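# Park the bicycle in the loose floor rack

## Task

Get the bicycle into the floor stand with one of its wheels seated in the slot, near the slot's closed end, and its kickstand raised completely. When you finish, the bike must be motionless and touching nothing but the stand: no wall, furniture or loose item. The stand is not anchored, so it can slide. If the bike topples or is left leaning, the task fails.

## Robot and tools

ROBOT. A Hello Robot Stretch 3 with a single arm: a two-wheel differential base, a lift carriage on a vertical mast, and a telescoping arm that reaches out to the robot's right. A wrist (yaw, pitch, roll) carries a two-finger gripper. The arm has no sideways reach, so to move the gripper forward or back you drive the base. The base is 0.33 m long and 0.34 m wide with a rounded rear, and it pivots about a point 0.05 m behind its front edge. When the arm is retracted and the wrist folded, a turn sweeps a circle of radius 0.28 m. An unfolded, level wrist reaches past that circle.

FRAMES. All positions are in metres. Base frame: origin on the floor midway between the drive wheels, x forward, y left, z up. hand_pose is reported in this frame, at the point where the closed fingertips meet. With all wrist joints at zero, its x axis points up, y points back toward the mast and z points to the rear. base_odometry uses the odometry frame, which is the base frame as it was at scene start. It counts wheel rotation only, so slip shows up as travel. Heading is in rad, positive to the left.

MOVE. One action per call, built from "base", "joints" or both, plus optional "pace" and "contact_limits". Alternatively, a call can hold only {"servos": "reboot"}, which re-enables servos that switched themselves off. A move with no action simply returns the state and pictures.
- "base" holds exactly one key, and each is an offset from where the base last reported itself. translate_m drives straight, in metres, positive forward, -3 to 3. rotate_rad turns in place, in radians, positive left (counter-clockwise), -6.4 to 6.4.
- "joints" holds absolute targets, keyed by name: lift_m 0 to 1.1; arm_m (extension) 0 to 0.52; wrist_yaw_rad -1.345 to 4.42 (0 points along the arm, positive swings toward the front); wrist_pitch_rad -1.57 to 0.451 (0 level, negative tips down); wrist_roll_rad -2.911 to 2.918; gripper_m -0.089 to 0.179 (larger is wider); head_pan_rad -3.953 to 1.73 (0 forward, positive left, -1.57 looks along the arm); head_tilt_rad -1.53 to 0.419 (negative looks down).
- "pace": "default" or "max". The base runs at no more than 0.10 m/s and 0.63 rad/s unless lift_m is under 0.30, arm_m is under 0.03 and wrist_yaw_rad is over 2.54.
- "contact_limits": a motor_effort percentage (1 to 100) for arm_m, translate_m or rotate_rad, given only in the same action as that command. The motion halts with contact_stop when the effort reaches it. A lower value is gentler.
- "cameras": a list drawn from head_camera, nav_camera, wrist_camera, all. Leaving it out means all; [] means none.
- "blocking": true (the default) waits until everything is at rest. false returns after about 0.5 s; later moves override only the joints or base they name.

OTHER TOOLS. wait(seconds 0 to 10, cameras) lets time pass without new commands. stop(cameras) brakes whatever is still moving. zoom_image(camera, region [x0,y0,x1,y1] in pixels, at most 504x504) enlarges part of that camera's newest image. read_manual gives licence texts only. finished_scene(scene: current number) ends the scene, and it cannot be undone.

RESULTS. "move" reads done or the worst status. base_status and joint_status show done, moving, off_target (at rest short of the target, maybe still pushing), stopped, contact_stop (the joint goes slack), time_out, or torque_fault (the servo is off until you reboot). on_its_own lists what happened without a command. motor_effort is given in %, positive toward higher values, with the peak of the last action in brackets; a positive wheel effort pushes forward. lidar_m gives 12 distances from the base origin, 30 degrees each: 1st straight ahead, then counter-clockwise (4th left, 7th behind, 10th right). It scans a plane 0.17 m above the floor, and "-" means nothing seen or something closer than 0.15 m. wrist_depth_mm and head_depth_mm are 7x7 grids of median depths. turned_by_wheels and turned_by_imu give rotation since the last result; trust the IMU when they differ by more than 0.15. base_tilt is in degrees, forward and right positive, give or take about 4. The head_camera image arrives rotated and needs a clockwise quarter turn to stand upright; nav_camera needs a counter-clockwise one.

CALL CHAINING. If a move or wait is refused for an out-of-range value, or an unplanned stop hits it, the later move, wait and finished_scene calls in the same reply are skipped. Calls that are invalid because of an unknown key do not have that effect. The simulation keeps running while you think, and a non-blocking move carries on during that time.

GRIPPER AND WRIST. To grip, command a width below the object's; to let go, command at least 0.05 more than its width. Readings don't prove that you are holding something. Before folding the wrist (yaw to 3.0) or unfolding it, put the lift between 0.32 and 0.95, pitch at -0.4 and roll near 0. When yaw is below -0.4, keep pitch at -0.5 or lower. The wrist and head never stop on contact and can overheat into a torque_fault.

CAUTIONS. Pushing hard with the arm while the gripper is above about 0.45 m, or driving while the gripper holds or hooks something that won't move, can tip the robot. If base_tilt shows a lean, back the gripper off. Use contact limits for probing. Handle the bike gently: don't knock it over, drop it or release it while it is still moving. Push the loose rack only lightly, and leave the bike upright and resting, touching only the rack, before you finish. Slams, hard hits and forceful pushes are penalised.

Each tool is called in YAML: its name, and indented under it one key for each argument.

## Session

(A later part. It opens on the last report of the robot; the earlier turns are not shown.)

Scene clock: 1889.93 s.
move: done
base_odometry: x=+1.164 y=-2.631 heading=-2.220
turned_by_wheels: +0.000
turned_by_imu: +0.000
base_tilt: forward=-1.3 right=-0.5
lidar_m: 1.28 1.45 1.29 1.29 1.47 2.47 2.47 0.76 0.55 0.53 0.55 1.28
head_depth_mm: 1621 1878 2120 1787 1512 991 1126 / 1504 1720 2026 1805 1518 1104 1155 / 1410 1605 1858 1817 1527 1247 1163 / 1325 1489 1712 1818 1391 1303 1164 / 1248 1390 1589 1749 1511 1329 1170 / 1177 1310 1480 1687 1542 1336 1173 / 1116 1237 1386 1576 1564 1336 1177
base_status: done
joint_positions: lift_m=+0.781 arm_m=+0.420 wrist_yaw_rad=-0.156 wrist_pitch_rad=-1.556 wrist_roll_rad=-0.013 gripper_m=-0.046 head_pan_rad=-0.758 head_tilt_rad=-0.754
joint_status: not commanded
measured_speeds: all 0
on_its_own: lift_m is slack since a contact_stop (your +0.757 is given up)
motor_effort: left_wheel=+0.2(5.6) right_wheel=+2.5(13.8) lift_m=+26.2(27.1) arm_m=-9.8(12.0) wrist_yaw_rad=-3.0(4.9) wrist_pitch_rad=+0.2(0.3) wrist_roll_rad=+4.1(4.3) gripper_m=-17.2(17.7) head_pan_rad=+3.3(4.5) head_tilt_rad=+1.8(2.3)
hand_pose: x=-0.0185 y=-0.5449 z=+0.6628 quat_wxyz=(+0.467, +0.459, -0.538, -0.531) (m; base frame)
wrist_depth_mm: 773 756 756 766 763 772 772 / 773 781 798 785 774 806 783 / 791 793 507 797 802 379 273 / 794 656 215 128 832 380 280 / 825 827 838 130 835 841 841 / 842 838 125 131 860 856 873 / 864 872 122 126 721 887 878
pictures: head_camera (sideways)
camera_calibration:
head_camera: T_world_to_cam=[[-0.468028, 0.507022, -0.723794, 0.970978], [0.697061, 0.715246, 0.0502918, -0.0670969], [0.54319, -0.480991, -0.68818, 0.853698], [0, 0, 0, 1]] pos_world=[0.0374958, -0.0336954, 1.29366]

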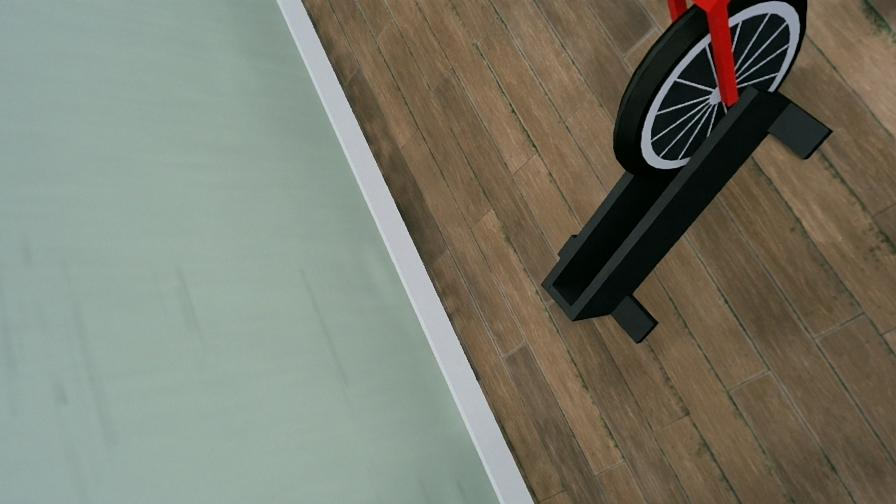

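move:
  base: {"translate_m": 0.1}
  joints: {"arm_m": 0.415}
  cameras: ["head_camera", "wrist_camera"]

Scene clock: 1896.53 s.
move: done
base_odometry: x=+1.104 y=-2.711 heading=-2.220
turned_by_wheels: +0.000
turned_by_imu: +0.001
base_tilt: forward=-1.3 right=-0.5
lidar_m: 1.18 1.35 1.27 1.27 1.45 2.42 2.56 0.75 0.55 0.53 0.55 1.18
head_depth_mm: 1491 1731 2016 1794 1514 990 1113 / 1386 1601 1867 1808 1515 1088 1139 / 1300 1477 1716 1819 1525 1245 1156 / 1219 1376 1585 1761 1534 1300 1167 / 1151 1291 1468 1681 1537 1329 1171 / 1087 1213 1366 1570 1556 1337 1167 / 1032 1142 1273 1450 1547 1343 1177
base_status: done
joint_positions: lift_m=+0.781 arm_m=+0.415 wrist_yaw_rad=-0.156 wrist_pitch_rad=-1.556 wrist_roll_rad=-0.013 gripper_m=-0.046 head_pan_rad=-0.758 head_tilt_rad=-0.754
joint_status: all done
measured_speeds: all 0
on_its_own: lift_m is slack since a contact_stop (your +0.757 is given up)
motor_effort: left_wheel=+0.3(3.6) right_wheel=+2.7(12.9) lift_m=+26.5(27.2) arm_m=-13.1(18.4) wrist_yaw_rad=-4.1(4.6) wrist_pitch_rad=+0.1(0.4) wrist_roll_rad=+3.9(4.4) gripper_m=-17.8(17.9) head_pan_rad=+4.0(4.5) head_tilt_rad=+1.6(2.4)
hand_pose: x=-0.0185 y=-0.5399 z=+0.6629 quat_wxyz=(+0.467, +0.459, -0.538, -0.531) (m; base frame)
wrist_depth_mm: 748 769 760 770 766 785 794 / 783 777 791 779 600 794 779 / 799 801 797 803 792 376 270 / 775 - 232 128 820 421 282 / 835 826 834 130 838 843 838 / 843 850 125 131 837 867 856 / 872 857 121 133 718 884 891
pictures: head_camera (sideways), wrist_camera
camera_calibration:
head_camera: T_world_to_cam=[[-0.468027, 0.507019, -0.723797, 0.970981], [0.69706, 0.715247, 0.0502918, -0.067097], [0.543193, -0.480992, -0.688178, 0.853694], [0, 0, 0, 1]] pos_world=[0.0374959, -0.0336954, 1.29366]
wrist_camera: T_world_to_cam=[[-0.994985, 0.100027, -0.00034819, 0.0329264], [0.0993039, 0.988193, 0.116679, 0.505307], [0.0120152, 0.11606, -0.99317, 0.883155], [0, 0, 0, 1]] pos_world=[-0.028029, -0.605133, 0.818175]

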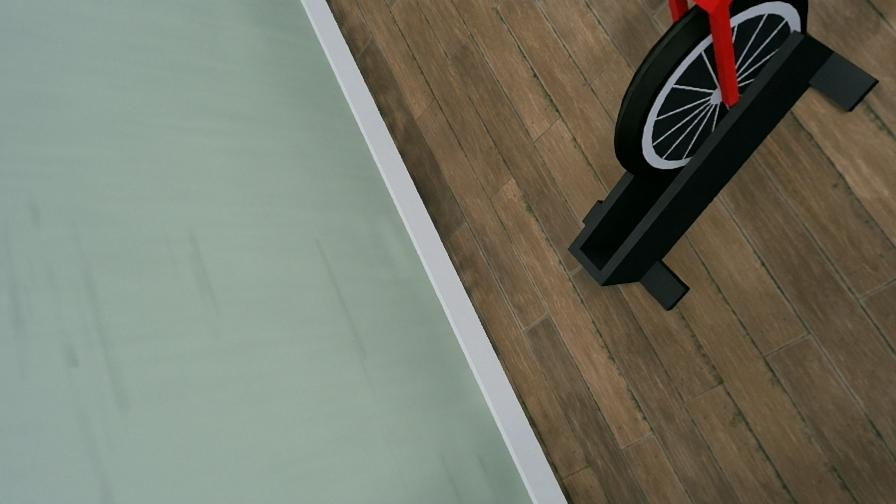

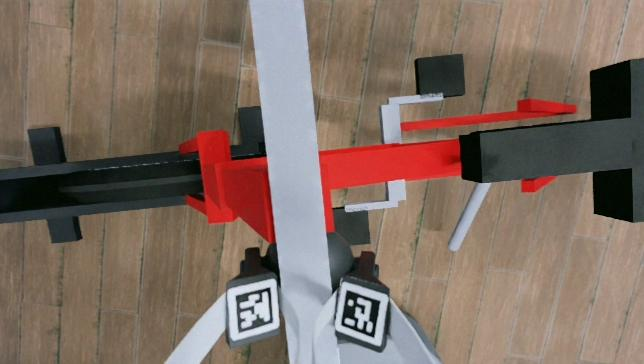

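move:
  base: {"translate_m": 0.1}
  joints: {"arm_m": 0.41}
  cameras: ["head_camera", "wrist_camera"]

Scene clock: 1900.47 s.
move: done
base_odometry: x=+1.043 y=-2.791 heading=-2.220
turned_by_wheels: +0.000
turned_by_imu: +0.001
base_tilt: forward=-1.3 right=-0.5
lidar_m: 1.09 1.24 1.24 1.25 1.42 2.38 2.67 0.75 0.55 0.53 0.54 1.09
head_depth_mm: 1364 1579 1885 1785 1514 989 1080 / 1272 1461 1720 1798 1516 1087 1137 / 1191 1353 1576 1759 1530 1246 1160 / 1117 1260 1448 1684 1527 1303 1167 / 1051 1180 1341 1549 1552 1336 1170 / 997 1110 1253 1437 1530 1337 1173 / 945 1050 1173 1329 1479 1337 1172
base_status: done
joint_positions: lift_m=+0.781 arm_m=+0.410 wrist_yaw_rad=-0.156 wrist_pitch_rad=-1.556 wrist_roll_rad=-0.013 gripper_m=-0.046 head_pan_rad=-0.758 head_tilt_rad=-0.754
joint_status: all done
measured_speeds: all 0
on_its_own: lift_m is slack since a contact_stop (your +0.757 is given up)
motor_effort: left_wheel=+0.1(3.8) right_wheel=+2.9(12.7) lift_m=+26.1(27.0) arm_m=-15.1(22.5) wrist_yaw_rad=-3.0(4.6) wrist_pitch_rad=+0.0(0.3) wrist_roll_rad=+4.1(4.3) gripper_m=-16.8(17.9) head_pan_rad=+3.7(4.6) head_tilt_rad=+1.9(2.4)
hand_pose: x=-0.0185 y=-0.5349 z=+0.6629 quat_wxyz=(+0.467, +0.459, -0.538, -0.531) (m; base frame)
wrist_depth_mm: 770 756 762 762 775 786 774 / 770 777 784 779 608 793 301 / 790 782 428 804 800 374 272 / 800 663 225 128 836 651 283 / 818 824 828 131 847 863 834 / 847 850 125 131 842 854 872 / 875 875 122 133 718 870 887
pictures: head_camera (sideways), wrist_camera
camera_calibration:
head_camera: T_world_to_cam=[[-0.468025, 0.507017, -0.7238, 0.970986], [0.697059, 0.715248, 0.0502919, -0.067097], [0.543195, -0.480994, -0.688174, 0.85369], [0, 0, 0, 1]] pos_world=[0.0374959, -0.0336954, 1.29366]
wrist_camera: T_world_to_cam=[[-0.994985, 0.100027, -0.00034995, 0.0324278], [0.0993026, 0.988189, 0.116711, 0.500338], [0.01202, 0.11609, -0.993166, 0.882589], [0, 0, 0, 1]] pos_world=[-0.0280285, -0.600133, 0.818174]

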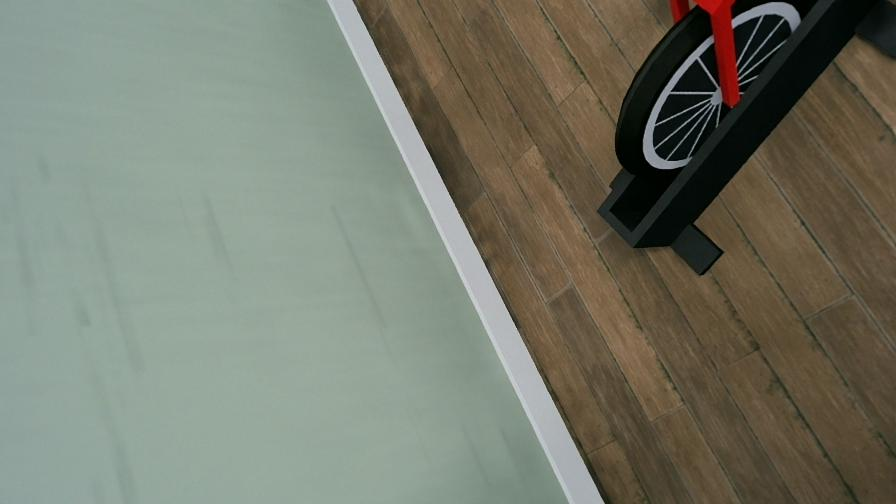

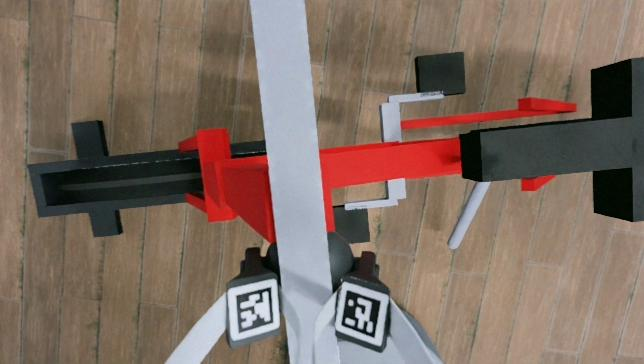

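move:
  base: {"translate_m": 0.05}
  contact_limits: {"translate_m": 25}
  cameras: ["head_camera", "wrist_camera"]

zoom_image:
  camera: "wrist_camera"
  region: [0, 60, 320, 300]

zoom_image:
  camera: "head_camera"
  region: [560, 0, 896, 270]

Scene clock: 1905.67 s.
move: done
base_odometry: x=+1.013 y=-2.830 heading=-2.220
turned_by_wheels: +0.000
turned_by_imu: +0.000
base_tilt: forward=-1.3 right=-0.5
lidar_m: 1.04 1.18 1.23 1.23 1.40 2.37 2.71 0.75 0.55 0.53 0.54 1.04
head_depth_mm: 1300 1509 1800 1796 1508 988 1083 / 1210 1391 1635 1779 1521 1088 1136 / 1132 1292 1503 1721 1523 1248 1159 / 1064 1204 1379 1615 1539 1305 1163 / 1004 1127 1278 1480 1543 1330 1174 / 950 1056 1190 1364 1511 1340 1172 / 902 995 1115 1270 1459 1345 1174
base_status: done
joint_positions: lift_m=+0.781 arm_m=+0.410 wrist_yaw_rad=-0.156 wrist_pitch_rad=-1.556 wrist_roll_rad=-0.013 gripper_m=-0.046 head_pan_rad=-0.758 head_tilt_rad=-0.754
joint_status: not commanded
measured_speeds: all 0
on_its_own: lift_m is slack since a contact_stop (your +0.757 is given up)
motor_effort: left_wheel=-0.4(3.3) right_wheel=+2.8(13.1) lift_m=+26.6(26.9) arm_m=-14.2(15.5) wrist_yaw_rad=-3.2(4.8) wrist_pitch_rad=+0.0(0.2) wrist_roll_rad=+3.9(4.4) gripper_m=-17.2(17.6) head_pan_rad=+3.6(4.6) head_tilt_rad=+1.7(2.4)
contact_limits: translate_m 25 (maximum 100)
hand_pose: x=-0.0185 y=-0.5349 z=+0.6629 quat_wxyz=(+0.467, +0.459, -0.538, -0.531) (m; base frame)
wrist_depth_mm: 766 771 765 768 764 784 790 / 771 782 788 786 603 789 789 / 805 782 499 473 801 373 271 / 812 662 217 128 835 645 282 / 831 824 830 130 846 839 855 / 837 845 125 131 851 859 877 / 863 871 121 126 715 895 880
pictures: head_camera (sideways), wrist_camera
camera_calibration:
head_camera: T_world_to_cam=[[-0.468023, 0.507014, -0.723803, 0.97099], [0.697059, 0.715248, 0.050292, -0.0670971], [0.543198, -0.480996, -0.688171, 0.853686], [0, 0, 0, 1]] pos_world=[0.0374959, -0.0336954, 1.29366]
wrist_camera: T_world_to_cam=[[-0.994985, 0.100026, -0.000349728, 0.0324269], [0.0993015, 0.98819, 0.116707, 0.500342], [0.0120192, 0.116086, -0.993166, 0.882587], [0, 0, 0, 1]] pos_world=[-0.0280285, -0.600133, 0.818174]

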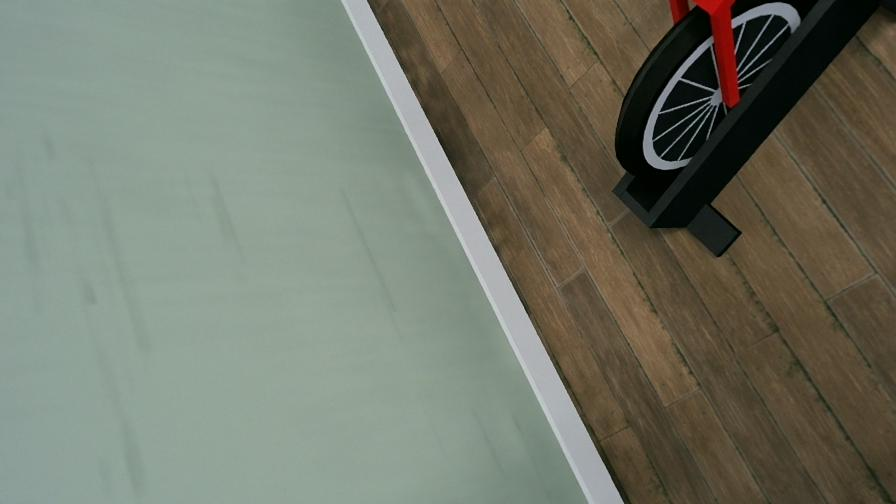

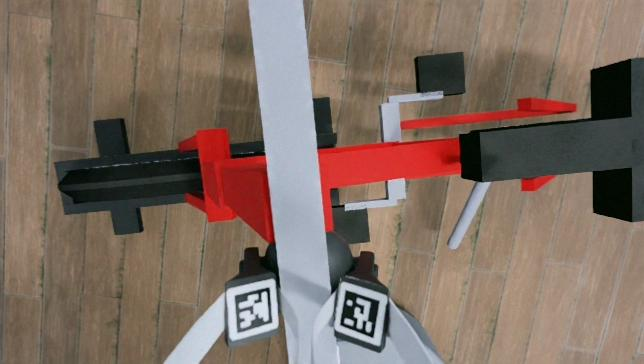

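Scaled by 1.575.

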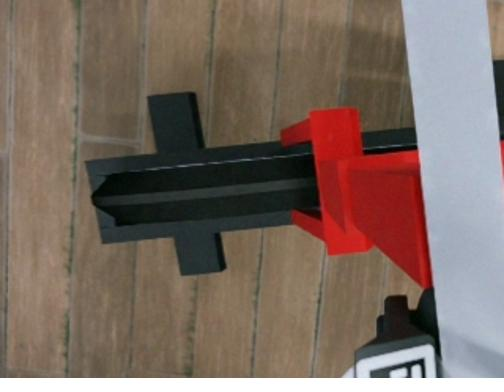

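Scaled by 1.500 from the camera's 896x504 image, which has a finer 1280x720 frame.

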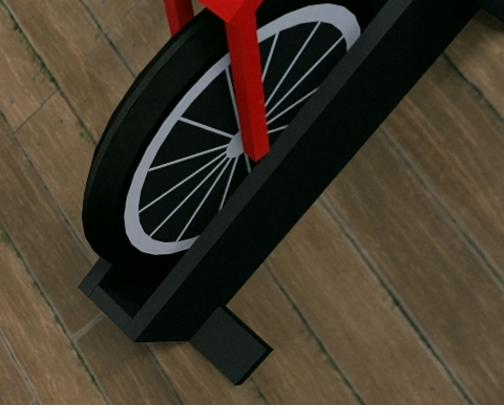

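move:
  base: {"translate_m": 0.02}
  contact_limits: {"translate_m": 22}
  cameras: ["head_camera", "wrist_camera"]

zoom_image:
  camera: "wrist_camera"
  region: [0, 60, 320, 300]

zoom_image:
  camera: "head_camera"
  region: [560, 0, 896, 270]

Scene clock: 1911.43 s.
move: done
base_odometry: x=+1.001 y=-2.846 heading=-2.220
turned_by_wheels: +0.000
turned_by_imu: +0.000
base_tilt: forward=-1.3 right=-0.5
lidar_m: 1.02 1.16 1.23 1.23 1.40 2.35 2.74 0.75 0.55 0.53 0.54 1.02
head_depth_mm: 1282 1483 1768 1792 1515 987 1082 / 1191 1365 1605 1754 1522 1089 1137 / 1111 1266 1468 1682 1525 1244 1161 / 1041 1180 1354 1589 1530 1317 1164 / 988 1104 1251 1453 1545 1328 1169 / 934 1039 1167 1338 1485 1338 1176 / 882 979 1095 1242 1425 1340 1173
base_status: done
joint_positions: lift_m=+0.781 arm_m=+0.410 wrist_yaw_rad=-0.156 wrist_pitch_rad=-1.556 wrist_roll_rad=-0.013 gripper_m=-0.046 head_pan_rad=-0.758 head_tilt_rad=-0.754
joint_status: not commanded
measured_speeds: all 0
on_its_own: lift_m is slack since a contact_stop (your +0.757 is given up)
motor_effort: left_wheel=+1.8(3.9) right_wheel=+2.4(13.4) lift_m=+26.5(26.8) arm_m=-14.4(14.6) wrist_yaw_rad=-4.6(4.6) wrist_pitch_rad=+0.0(0.2) wrist_roll_rad=+4.0(4.3) gripper_m=-17.4(17.6) head_pan_rad=+3.6(4.6) head_tilt_rad=+1.6(2.1)
contact_limits: translate_m 22 (maximum 100)
hand_pose: x=-0.0185 y=-0.5349 z=+0.6629 quat_wxyz=(+0.467, +0.459, -0.538, -0.531) (m; base frame)
wrist_depth_mm: 773 769 757 778 773 779 787 / 790 778 779 776 609 793 790 / 800 788 498 126 805 375 272 / 805 659 208 128 816 656 281 / 820 841 836 131 829 837 842 / 846 848 126 131 846 859 851 / 851 874 122 126 700 880 895
pictures: head_camera (sideways), wrist_camera
camera_calibration:
head_camera: T_world_to_cam=[[-0.468023, 0.507014, -0.723803, 0.97099], [0.697059, 0.715248, 0.050292, -0.0670971], [0.543198, -0.480996, -0.688171, 0.853685], [0, 0, 0, 1]] pos_world=[0.0374959, -0.0336954, 1.29366]
wrist_camera: T_world_to_cam=[[-0.994997, 0.0999084, -0.000349442, 0.0323613], [0.0991851, 0.988202, 0.116702, 0.500351], [0.0120048, 0.116083, -0.993167, 0.882585], [0, 0, 0, 1]] pos_world=[-0.0280232, -0.600134, 0.818174]

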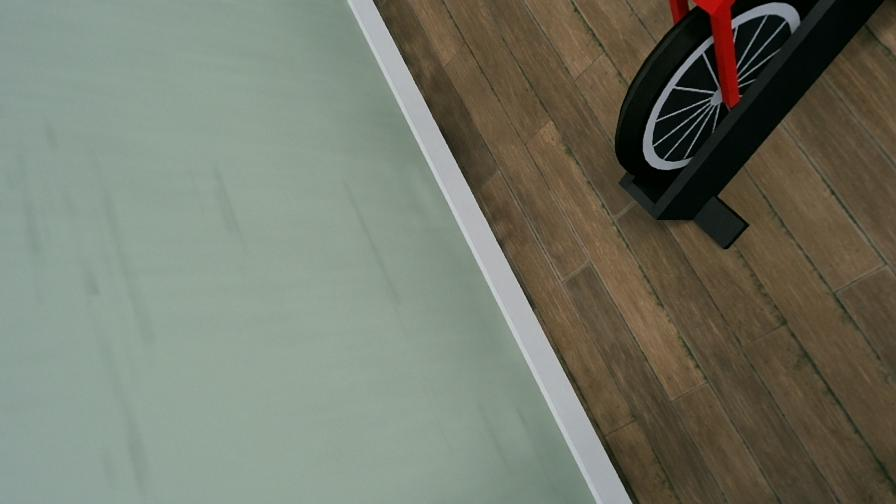

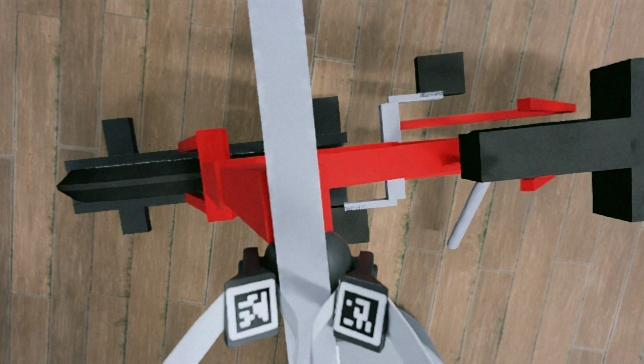

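Scaled by 1.575.

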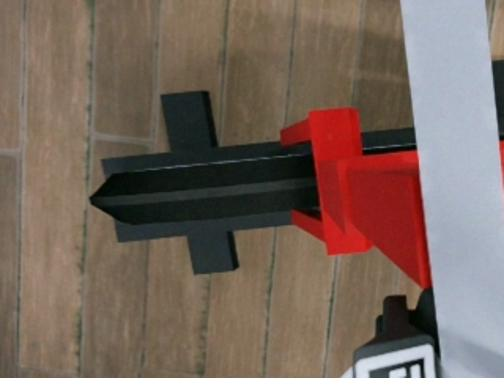

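Scaled by 1.500 from the camera's 896x504 image, which has a finer 1280x720 frame.

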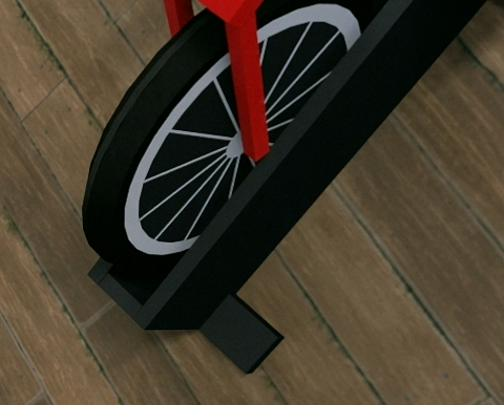

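move:
  base: {"translate_m": 0.025}
  contact_limits: {"translate_m": 22}
  cameras: ["head_camera", "wrist_camera"]

zoom_image:
  camera: "wrist_camera"
  region: [0, 60, 320, 300]

zoom_image:
  camera: "head_camera"
  region: [560, 0, 896, 270]

Scene clock: 1917.60 s.
move: done
base_odometry: x=+0.986 y=-2.866 heading=-2.220
turned_by_wheels: +0.000
turned_by_imu: +0.000
base_tilt: forward=-1.3 right=-0.4
lidar_m: 0.99 1.13 1.23 1.22 1.40 2.35 2.76 0.75 0.55 0.53 0.54 1.00
head_depth_mm: 1248 1448 1728 1801 1511 984 1086 / 1162 1334 1564 1756 1524 1091 1141 / 1086 1236 1435 1677 1537 1232 1159 / 1017 1149 1320 1545 1533 1326 1162 / 961 1077 1223 1421 1525 1323 1165 / 909 1010 1140 1307 1480 1332 1173 / 859 955 1070 1209 1401 1344 1176
base_status: done
joint_positions: lift_m=+0.781 arm_m=+0.410 wrist_yaw_rad=-0.156 wrist_pitch_rad=-1.556 wrist_roll_rad=-0.013 gripper_m=-0.046 head_pan_rad=-0.758 head_tilt_rad=-0.754
joint_status: not commanded
measured_speeds: all 0
on_its_own: lift_m is slack since a contact_stop (your +0.757 is given up)
motor_effort: left_wheel=+0.3(3.4) right_wheel=+4.3(13.9) lift_m=+26.8(27.1) arm_m=-13.5(14.3) wrist_yaw_rad=-3.7(4.5) wrist_pitch_rad=+0.0(0.2) wrist_roll_rad=+3.8(4.4) gripper_m=-16.3(17.8) head_pan_rad=+3.8(4.6) head_tilt_rad=+1.4(2.3)
contact_limits: translate_m 22 (maximum 100)
hand_pose: x=-0.0185 y=-0.5349 z=+0.6629 quat_wxyz=(+0.467, +0.459, -0.538, -0.531) (m; base frame)
wrist_depth_mm: 755 763 772 766 778 782 778 / 777 774 785 786 608 796 787 / 792 792 499 126 814 376 273 / 806 654 216 128 821 650 284 / 826 815 836 130 842 841 859 / 861 849 125 131 845 857 851 / 858 859 121 127 712 884 894
pictures: head_camera (sideways), wrist_camera
camera_calibration:
head_camera: T_world_to_cam=[[-0.468023, 0.507014, -0.723803, 0.97099], [0.697059, 0.715248, 0.050292, -0.0670971], [0.543198, -0.480996, -0.688171, 0.853685], [0, 0, 0, 1]] pos_world=[0.0374959, -0.0336954, 1.29366]
wrist_camera: T_world_to_cam=[[-0.995, 0.0998781, -0.000349431, 0.0323445], [0.099155, 0.988205, 0.116702, 0.500351], [0.0120012, 0.116083, -0.993167, 0.882594], [0, 0, 0, 1]] pos_world=[-0.0280218, -0.600135, 0.818183]

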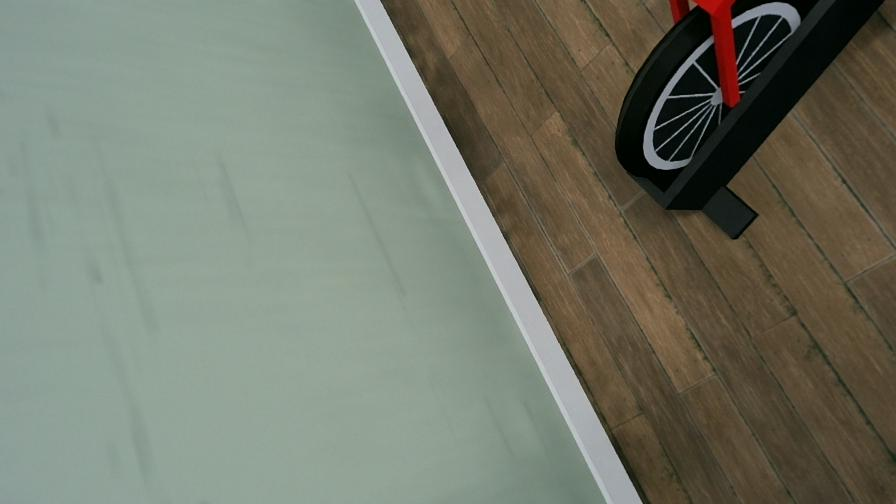

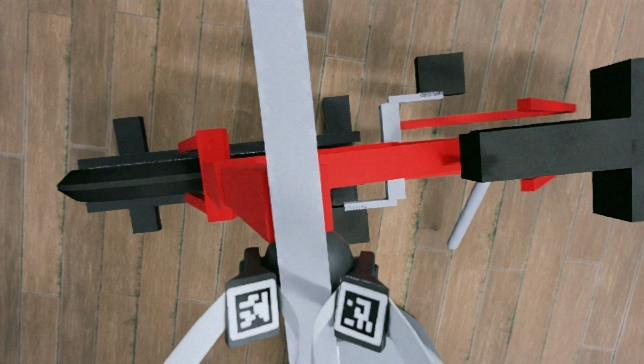

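Scaled by 1.575.

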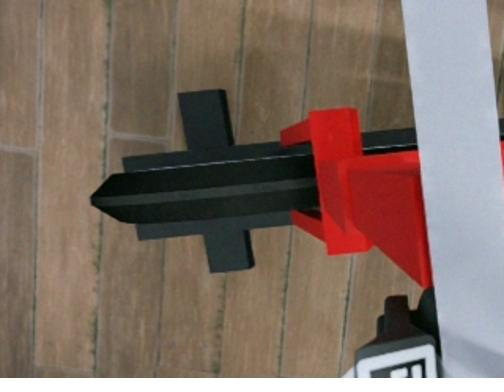

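Scaled by 1.500 from the camera's 896x504 image, which has a finer 1280x720 frame.

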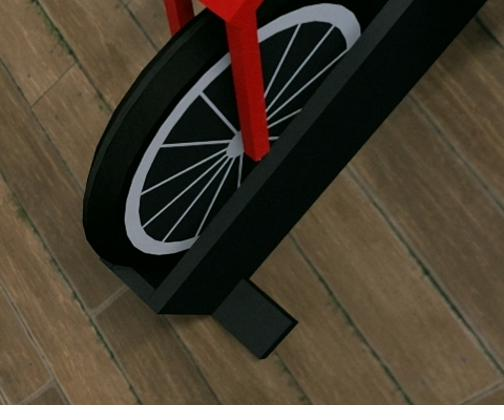

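move:
  base: {"translate_m": 0.02}
  contact_limits: {"translate_m": 22}
  cameras: ["head_camera", "wrist_camera"]

zoom_image:
  camera: "wrist_camera"
  region: [0, 60, 320, 300]

zoom_image:
  camera: "head_camera"
  region: [560, 0, 896, 270]

Scene clock: 1923.63 s.
move: contact_stop
base_odometry: x=+0.975 y=-2.880 heading=-2.237
turned_by_wheels: -0.017
turned_by_imu: -0.020
base_tilt: forward=-1.3 right=-0.5
lidar_m: 0.98 1.10 1.22 1.22 1.37 2.26 2.77 0.77 0.56 0.53 0.54 0.98
head_depth_mm: 1253 1450 1737 1789 1518 988 1078 / 1160 1339 1576 1755 1523 1086 1137 / 1084 1237 1426 1680 1526 1235 1160 / 1017 1143 1315 1537 1537 1325 1166 / 956 1070 1215 1409 1514 1330 1170 / 900 1003 1126 1291 1466 1333 1175 / 854 943 1055 1194 1380 1339 1174
base_status: translate_m contact_stop (by the wheels' count: +0.0173 of +0.0200)
joint_positions: lift_m=+0.781 arm_m=+0.410 wrist_yaw_rad=-0.153 wrist_pitch_rad=-1.556 wrist_roll_rad=-0.013 gripper_m=-0.046 head_pan_rad=-0.758 head_tilt_rad=-0.753
joint_status: not commanded
measured_speeds: all 0
on_its_own: a drive wheel is slack since a contact_stop; lift_m is slack since a contact_stop (your +0.757 is given up)
motor_effort: left_wheel=+0.4(10.2) right_wheel=-0.1(22.2) lift_m=+26.3(26.8) arm_m=-13.8(14.1) wrist_yaw_rad=-7.3(7.9) wrist_pitch_rad=+0.2(0.4) wrist_roll_rad=+4.0(4.3) gripper_m=-17.4(18.0) head_pan_rad=+3.3(4.4) head_tilt_rad=+0.9(2.5)
contact_limits: translate_m 22 (maximum 100)
hand_pose: x=-0.0185 y=-0.5349 z=+0.6631 quat_wxyz=(+0.468, +0.460, -0.537, -0.531) (m; base frame)
wrist_depth_mm: 771 752 122 763 777 783 782 / 774 784 777 787 619 786 296 / 783 794 504 126 808 272 272 / 803 635 221 128 812 819 293 / 830 834 826 130 824 850 855 / 843 835 125 131 861 859 869 / 863 869 121 133 714 889 896
pictures: head_camera (sideways), wrist_camera
camera_calibration:
head_camera: T_world_to_cam=[[-0.467843, 0.506793, -0.724074, 0.971342], [0.697006, 0.715299, 0.0502976, -0.0671042], [0.54342, -0.481152, -0.687886, 0.853313], [0, 0, 0, 1]] pos_world=[0.0375001, -0.0336959, 1.29368]
wrist_camera: T_world_to_cam=[[-0.99533, 0.0965353, -0.000348187, 0.0304816], [0.0958355, 0.988535, 0.11668, 0.50046], [0.011608, 0.116102, -0.993169, 0.882819], [0, 0, 0, 1]] pos_world=[-0.0278703, -0.600162, 0.818405]

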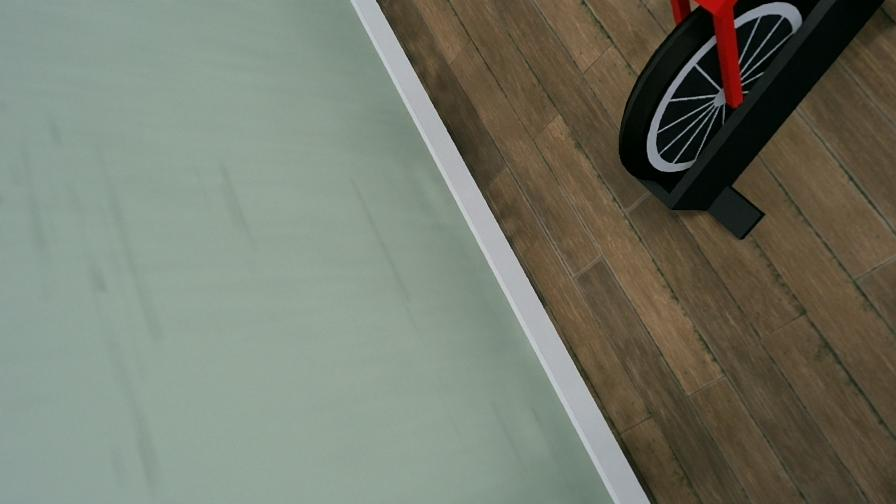

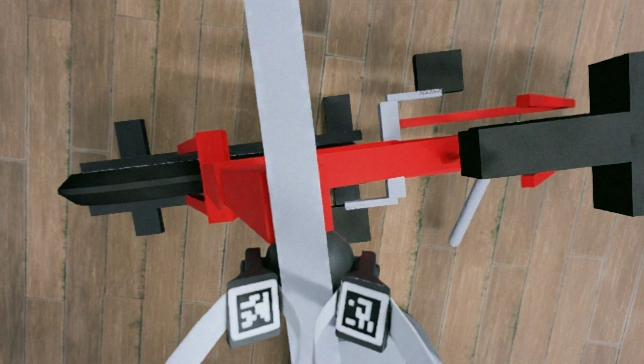

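Scaled by 1.575.

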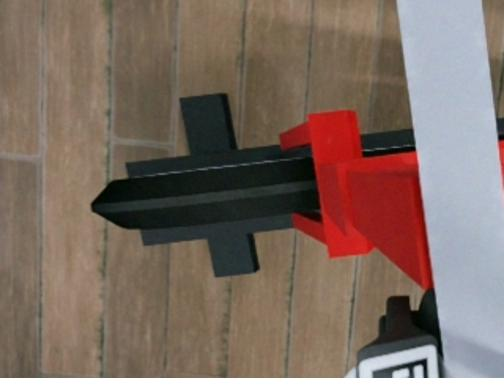

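Scaled by 1.500 from the camera's 896x504 image, which has a finer 1280x720 frame.

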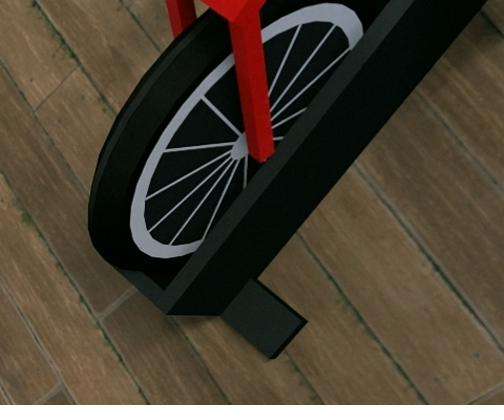

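move:
  joints: {"arm_m": 0.385}
  cameras: ["head_camera", "wrist_camera"]

move:
  joints: {"gripper_m": 0.07, "lift_m": 0.775}

Scene clock: 1931.80 s.
move: done
base_odometry: x=+0.975 y=-2.880 heading=-2.237
turned_by_wheels: +0.000
turned_by_imu: +0.000
base_tilt: forward=-1.3 right=-0.5
lidar_m: 0.98 1.10 1.22 1.22 1.37 2.26 2.77 0.76 0.56 0.52 0.53 0.98
head_depth_mm: 1256 1461 1743 1793 1514 971 1077 / 1167 1341 1567 1750 1523 1081 1138 / 1082 1235 1437 1687 1533 1233 1161 / 1017 1145 1316 1539 1532 1325 1162 / 953 1073 1212 1406 1510 1331 1168 / 901 1003 1132 1299 1467 1335 1172 / 852 942 1056 1199 1376 1346 1174
base_status: not commanded
joint_positions: lift_m=+0.781 arm_m=+0.385 wrist_yaw_rad=-0.153 wrist_pitch_rad=-1.556 wrist_roll_rad=-0.013 gripper_m=-0.046 head_pan_rad=-0.758 head_tilt_rad=-0.753
joint_status: all done
measured_speeds: all 0
on_its_own: a drive wheel is slack since a contact_stop; lift_m is slack since a contact_stop (your +0.757 is given up)
motor_effort: left_wheel=+0.5(0.6) right_wheel=-0.5(0.5) lift_m=+26.1(26.9) arm_m=-13.5(22.1) wrist_yaw_rad=-6.1(7.1) wrist_pitch_rad=+0.0(0.3) wrist_roll_rad=+3.9(4.3) gripper_m=-16.5(17.7) head_pan_rad=+4.0(4.6) head_tilt_rad=+1.3(2.1)
contact_limits: translate_m 22 (maximum 100)
hand_pose: x=-0.0185 y=-0.5099 z=+0.6631 quat_wxyz=(+0.468, +0.460, -0.537, -0.531) (m; base frame)
wrist_depth_mm: 757 770 756 769 770 785 788 / 777 773 782 784 785 791 294 / 782 795 402 125 600 270 269 / 809 661 233 127 826 819 298 / 812 832 832 130 859 832 845 / 836 847 124 131 845 856 865 / 854 860 123 127 710 867 895
pictures: head_camera (sideways), wrist_camera
camera_calibration:
head_camera: T_world_to_cam=[[-0.467844, 0.506793, -0.724074, 0.971342], [0.697005, 0.7153, 0.0502976, -0.0671042], [0.543421, -0.481152, -0.687886, 0.853313], [0, 0, 0, 1]] pos_world=[0.0375001, -0.0336959, 1.29368]
wrist_camera: T_world_to_cam=[[-0.995248, 0.0973735, -0.000350101, 0.0285151], [0.0966674, 0.98845, 0.116712, 0.475684], [0.0117107, 0.116123, -0.993166, 0.879926], [0, 0, 0, 1]] pos_world=[-0.0279081, -0.575147, 0.818404]

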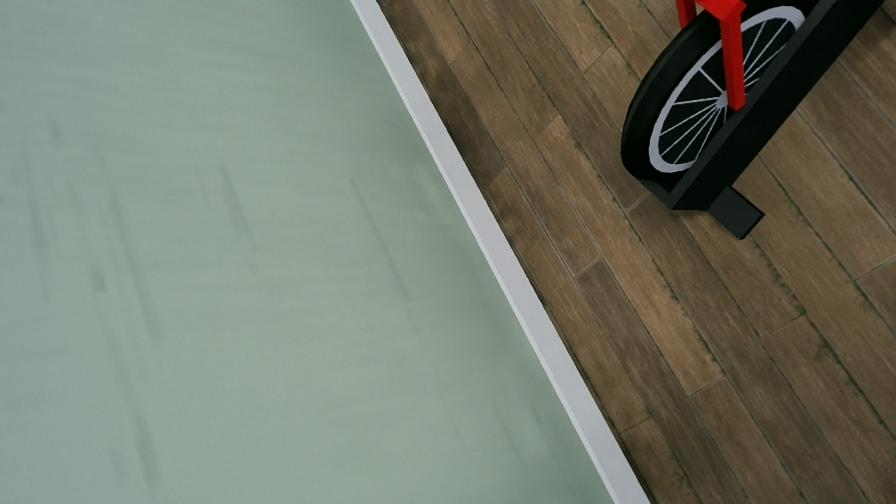

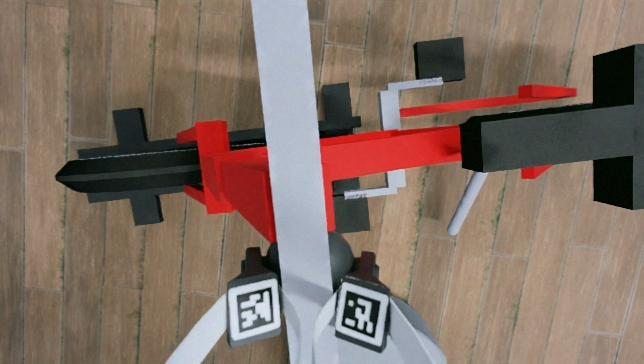

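Scene clock: 1933.50 s.
move: contact_stop
base_odometry: x=+0.975 y=-2.880 heading=-2.237
turned_by_wheels: +0.000
turned_by_imu: +0.000
base_tilt: forward=-1.4 right=-0.5
lidar_m: 0.98 1.10 1.23 1.22 1.38 2.26 2.77 0.75 0.56 0.51 0.53 0.98
head_depth_mm: 1251 1458 1738 1795 1512 965 1081 / 1164 1336 1568 1761 1520 1065 1141 / 1088 1237 1439 1682 1522 1236 1163 / 1017 1147 1317 1544 1530 1322 1166 / 955 1068 1220 1404 1520 1335 1166 / 900 1004 1129 1288 1466 1333 1176 / 854 944 1051 1195 1380 1333 1176
base_status: not commanded
joint_positions: lift_m=+0.779 arm_m=+0.385 wrist_yaw_rad=-0.157 wrist_pitch_rad=-1.556 wrist_roll_rad=-0.006 gripper_m=+0.070 head_pan_rad=-0.758 head_tilt_rad=-0.753
joint_status: lift_m contact_stop (moved -0.002 of -0.006); the others done
measured_speeds: all 0
on_its_own: a drive wheel is slack since a contact_stop; lift_m is slack since a contact_stop
motor_effort: left_wheel=+0.4(0.8) right_wheel=-0.1(0.5) lift_m=+26.8(26.8) arm_m=-1.5(14.8) wrist_yaw_rad=-2.9(6.5) wrist_pitch_rad=-0.1(0.3) wrist_roll_rad=+1.8(4.3) gripper_m=+0.0(80.3) head_pan_rad=+3.6(4.5) head_tilt_rad=+1.6(2.4)
contact_limits: translate_m 22 (maximum 100)
hand_pose: x=-0.0185 y=-0.5099 z=+0.6611 quat_wxyz=(+0.465, +0.457, -0.539, -0.533) (m; base frame)
wrist_depth_mm: 772 760 115 767 769 779 777 / 777 777 771 779 783 783 297 / 783 791 398 122 601 269 269 / 804 653 251 124 823 382 282 / 813 825 155 139 825 839 841 / 841 839 134 130 132 841 873 / 860 119 862 134 126 868 886
pictures: head_camera (sideways), nav_camera (sideways), wrist_camera
camera_calibration:
head_camera: T_world_to_cam=[[-0.467844, 0.506792, -0.724074, 0.971341], [0.697005, 0.7153, 0.0502976, -0.0671042], [0.543421, -0.481152, -0.687886, 0.853313], [0, 0, 0, 1]] pos_world=[0.0375002, -0.0336958, 1.29368]
nav_camera: T_world_to_cam=[[0.50227, -0.469849, 0.725924, -0.904068], [-0.655487, -0.754407, -0.0347502, 0.101792], [0.563969, -0.45838, -0.686896, 0.846589], [0, 0, 0, 1]] pos_world=[0.0433595, 0.0400757, 1.24134]
wrist_camera: T_world_to_cam=[[-0.994168, 0.107837, -0.000441644, 0.034002], [0.10705, 0.987391, 0.116618, 0.475628], [0.0130119, 0.115891, -0.993177, 0.877851], [0, 0, 0, 1]] pos_world=[-0.0285348, -0.575032, 0.816409]

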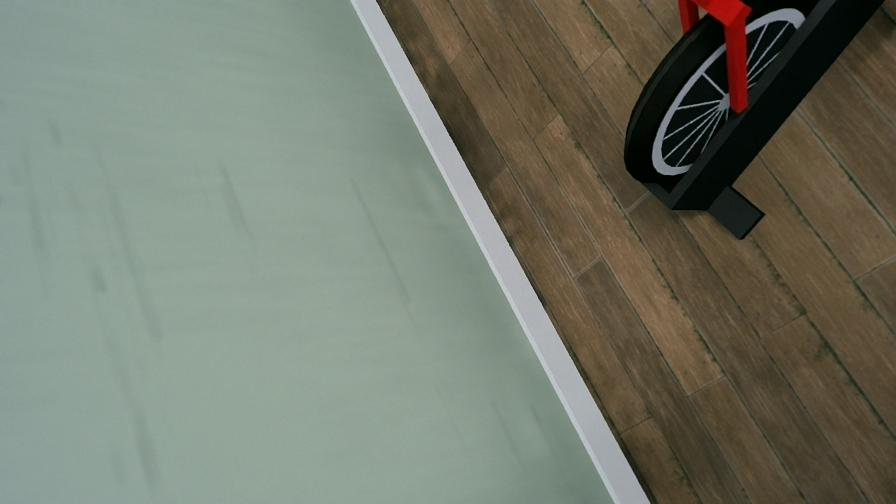

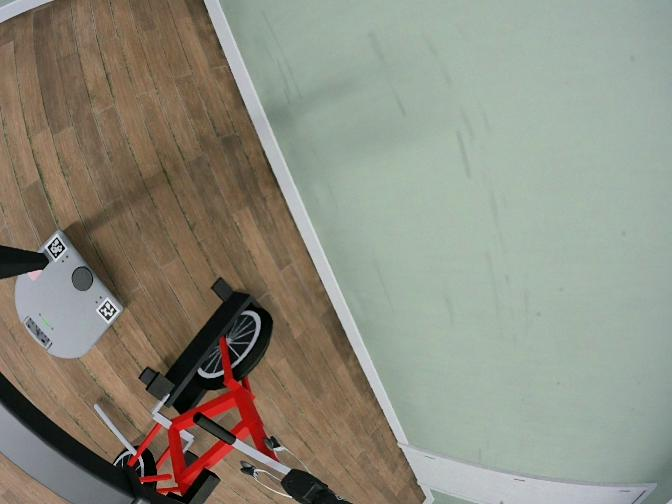

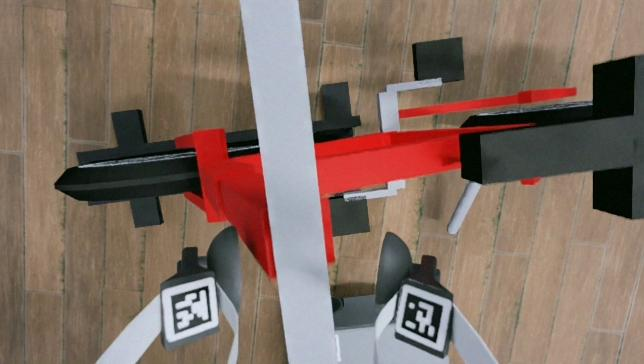

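move:
  joints: {"lift_m": 0.95, "gripper_m": 0.1}
  cameras: []

move:
  joints: {"arm_m": 0.1, "head_pan_rad": -1.6, "head_tilt_rad": -0.8}

Scene clock: 1937.87 s.
move: done
base_odometry: x=+0.975 y=-2.880 heading=-2.237
turned_by_wheels: +0.000
turned_by_imu: +0.000
base_tilt: forward=-1.3 right=-0.4
lidar_m: 0.98 1.10 1.22 1.22 1.38 2.26 2.77 0.73 0.56 0.51 0.52 0.98
head_depth_mm: 1252 1462 1737 1785 1512 948 1078 / 1163 1334 1573 1741 1525 1020 1135 / 1082 1237 1426 1670 1531 1233 1161 / 1015 1148 1313 1543 1542 1324 1163 / 955 1068 1216 1407 1513 1327 1167 / 901 999 1133 1292 1466 1334 1174 / 854 944 1051 1195 1382 1341 1179
base_status: not commanded
joint_positions: lift_m=+0.950 arm_m=+0.385 wrist_yaw_rad=-0.157 wrist_pitch_rad=-1.556 wrist_roll_rad=-0.006 gripper_m=+0.100 head_pan_rad=-0.758 head_tilt_rad=-0.753
joint_status: all done
measured_speeds: all 0
on_its_own: a drive wheel is slack since a contact_stop
motor_effort: left_wheel=+0.4(1.0) right_wheel=-0.3(0.5) lift_m=+35.3(40.0) arm_m=+13.8(16.3) wrist_yaw_rad=-2.8(3.5) wrist_pitch_rad=+0.1(0.4) wrist_roll_rad=+1.8(2.0) gripper_m=-0.1(77.3) head_pan_rad=+3.9(4.7) head_tilt_rad=+1.5(2.1)
contact_limits: translate_m 22 (maximum 100)
hand_pose: x=-0.0185 y=-0.5099 z=+0.8321 quat_wxyz=(+0.465, +0.457, -0.539, -0.533) (m; base frame)
wrist_depth_mm: 925 928 922 936 919 923 923 / 925 933 941 930 919 948 985 / 953 948 946 723 797 553 662 / 966 964 588 592 - 455 - / - - - 378 - - - / - 122 - 949 142 - - / - 119 - 882 131 119 -
pictures: none
No camera images: "cameras" was empty.

Scene clock: 1941.20 s.
move: done
base_odometry: x=+0.975 y=-2.880 heading=-2.237
turned_by_wheels: +0.000
turned_by_imu: +0.000
base_tilt: forward=-1.3 right=-0.5
lidar_m: 0.98 1.10 1.22 1.22 1.38 2.26 2.77 0.73 0.56 0.51 0.52 0.98
head_depth_mm: 3082 2860 - - 852 1117 1123 / 3096 3003 - - 853 1086 1146 / 3163 2815 - - 296 1059 1129 / 3206 2720 - - 300 1052 1154 / 3207 2740 2140 1764 1499 975 1157 / 2527 2538 2158 1776 1506 1075 1157 / 2022 2093 2029 1779 1521 1113 1150
base_status: not commanded
joint_positions: lift_m=+0.950 arm_m=+0.100 wrist_yaw_rad=-0.158 wrist_pitch_rad=-1.555 wrist_roll_rad=-0.005 gripper_m=+0.100 head_pan_rad=-1.592 head_tilt_rad=-0.790
joint_status: all done
measured_speeds: all 0
on_its_own: a drive wheel is slack since a contact_stop
motor_effort: left_wheel=+0.2(0.9) right_wheel=-0.1(0.4) lift_m=+32.8(36.3) arm_m=-15.1(22.0) wrist_yaw_rad=-2.1(2.9) wrist_pitch_rad=-0.1(0.3) wrist_roll_rad=+1.8(1.9) gripper_m=+0.9(1.3) head_pan_rad=-3.9(7.0) head_tilt_rad=-4.9(6.1)
contact_limits: translate_m 22 (maximum 100)
hand_pose: x=-0.0185 y=-0.2250 z=+0.8321 quat_wxyz=(+0.464, +0.456, -0.540, -0.534) (m; base frame)
wrist_depth_mm: 930 915 569 687 781 939 943 / 946 919 932 768 947 965 955 / 940 957 977 968 976 975 995 / 971 975 975 830 976 - - / - - - 852 902 - - / - 122 - 860 143 - - / - 119 - - 131 120 -
pictures: head_camera (sideways), nav_camera (sideways), wrist_camera
camera_calibration:
head_camera: T_world_to_cam=[[0.0614515, 0.712921, -0.698547, 0.934846], [0.998066, -0.0372917, 0.0497413, -0.068214], [0.0094116, -0.700252, -0.713833, 0.890318], [0, 0, 0, 1]] pos_world=[0.00225508, -0.0455671, 1.29197]
nav_camera: T_world_to_cam=[[-0.0109604, -0.713656, 0.70041, -0.867687], [-0.999136, -0.0202619, -0.0362801, 0.105878], [0.0400831, -0.700203, -0.712818, 0.883498], [0, 0, 0, 1]] pos_world=[0.0608631, 0.00154296, 1.24135]
wrist_camera: T_world_to_cam=[[-0.993999, 0.109391, -0.000440684, 0.00370987], [0.108597, 0.987254, 0.116346, 0.1746], [0.0131623, 0.1156, -0.993209, 1.01466], [0, 0, 0, 1]] pos_world=[-0.0286287, -0.290076, 0.98746]

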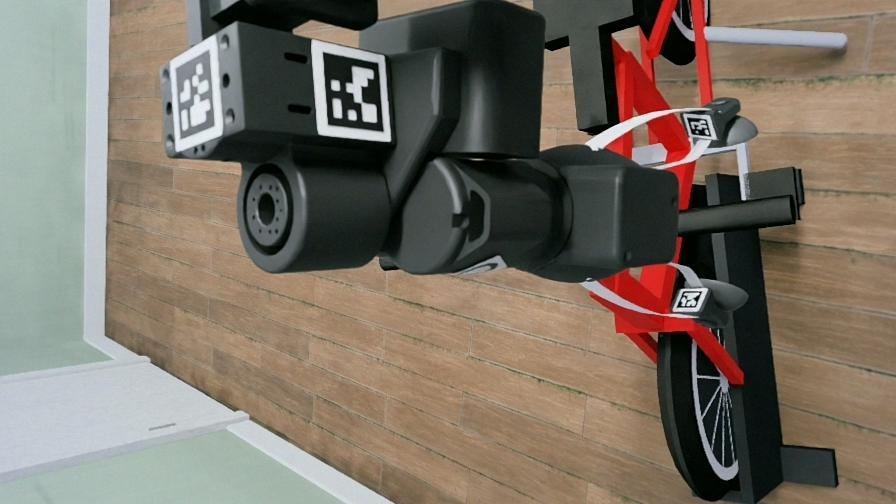

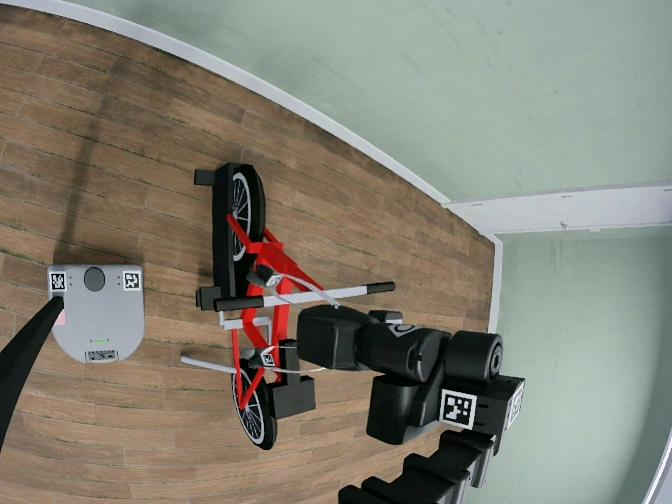

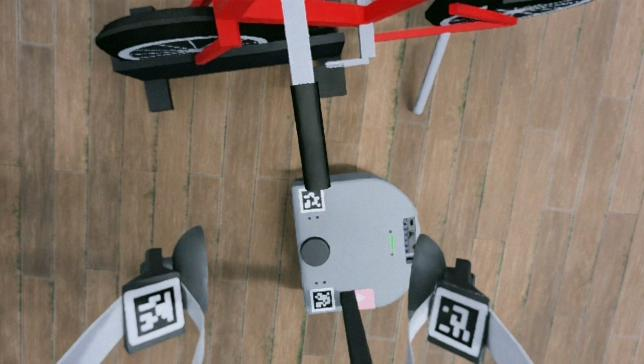

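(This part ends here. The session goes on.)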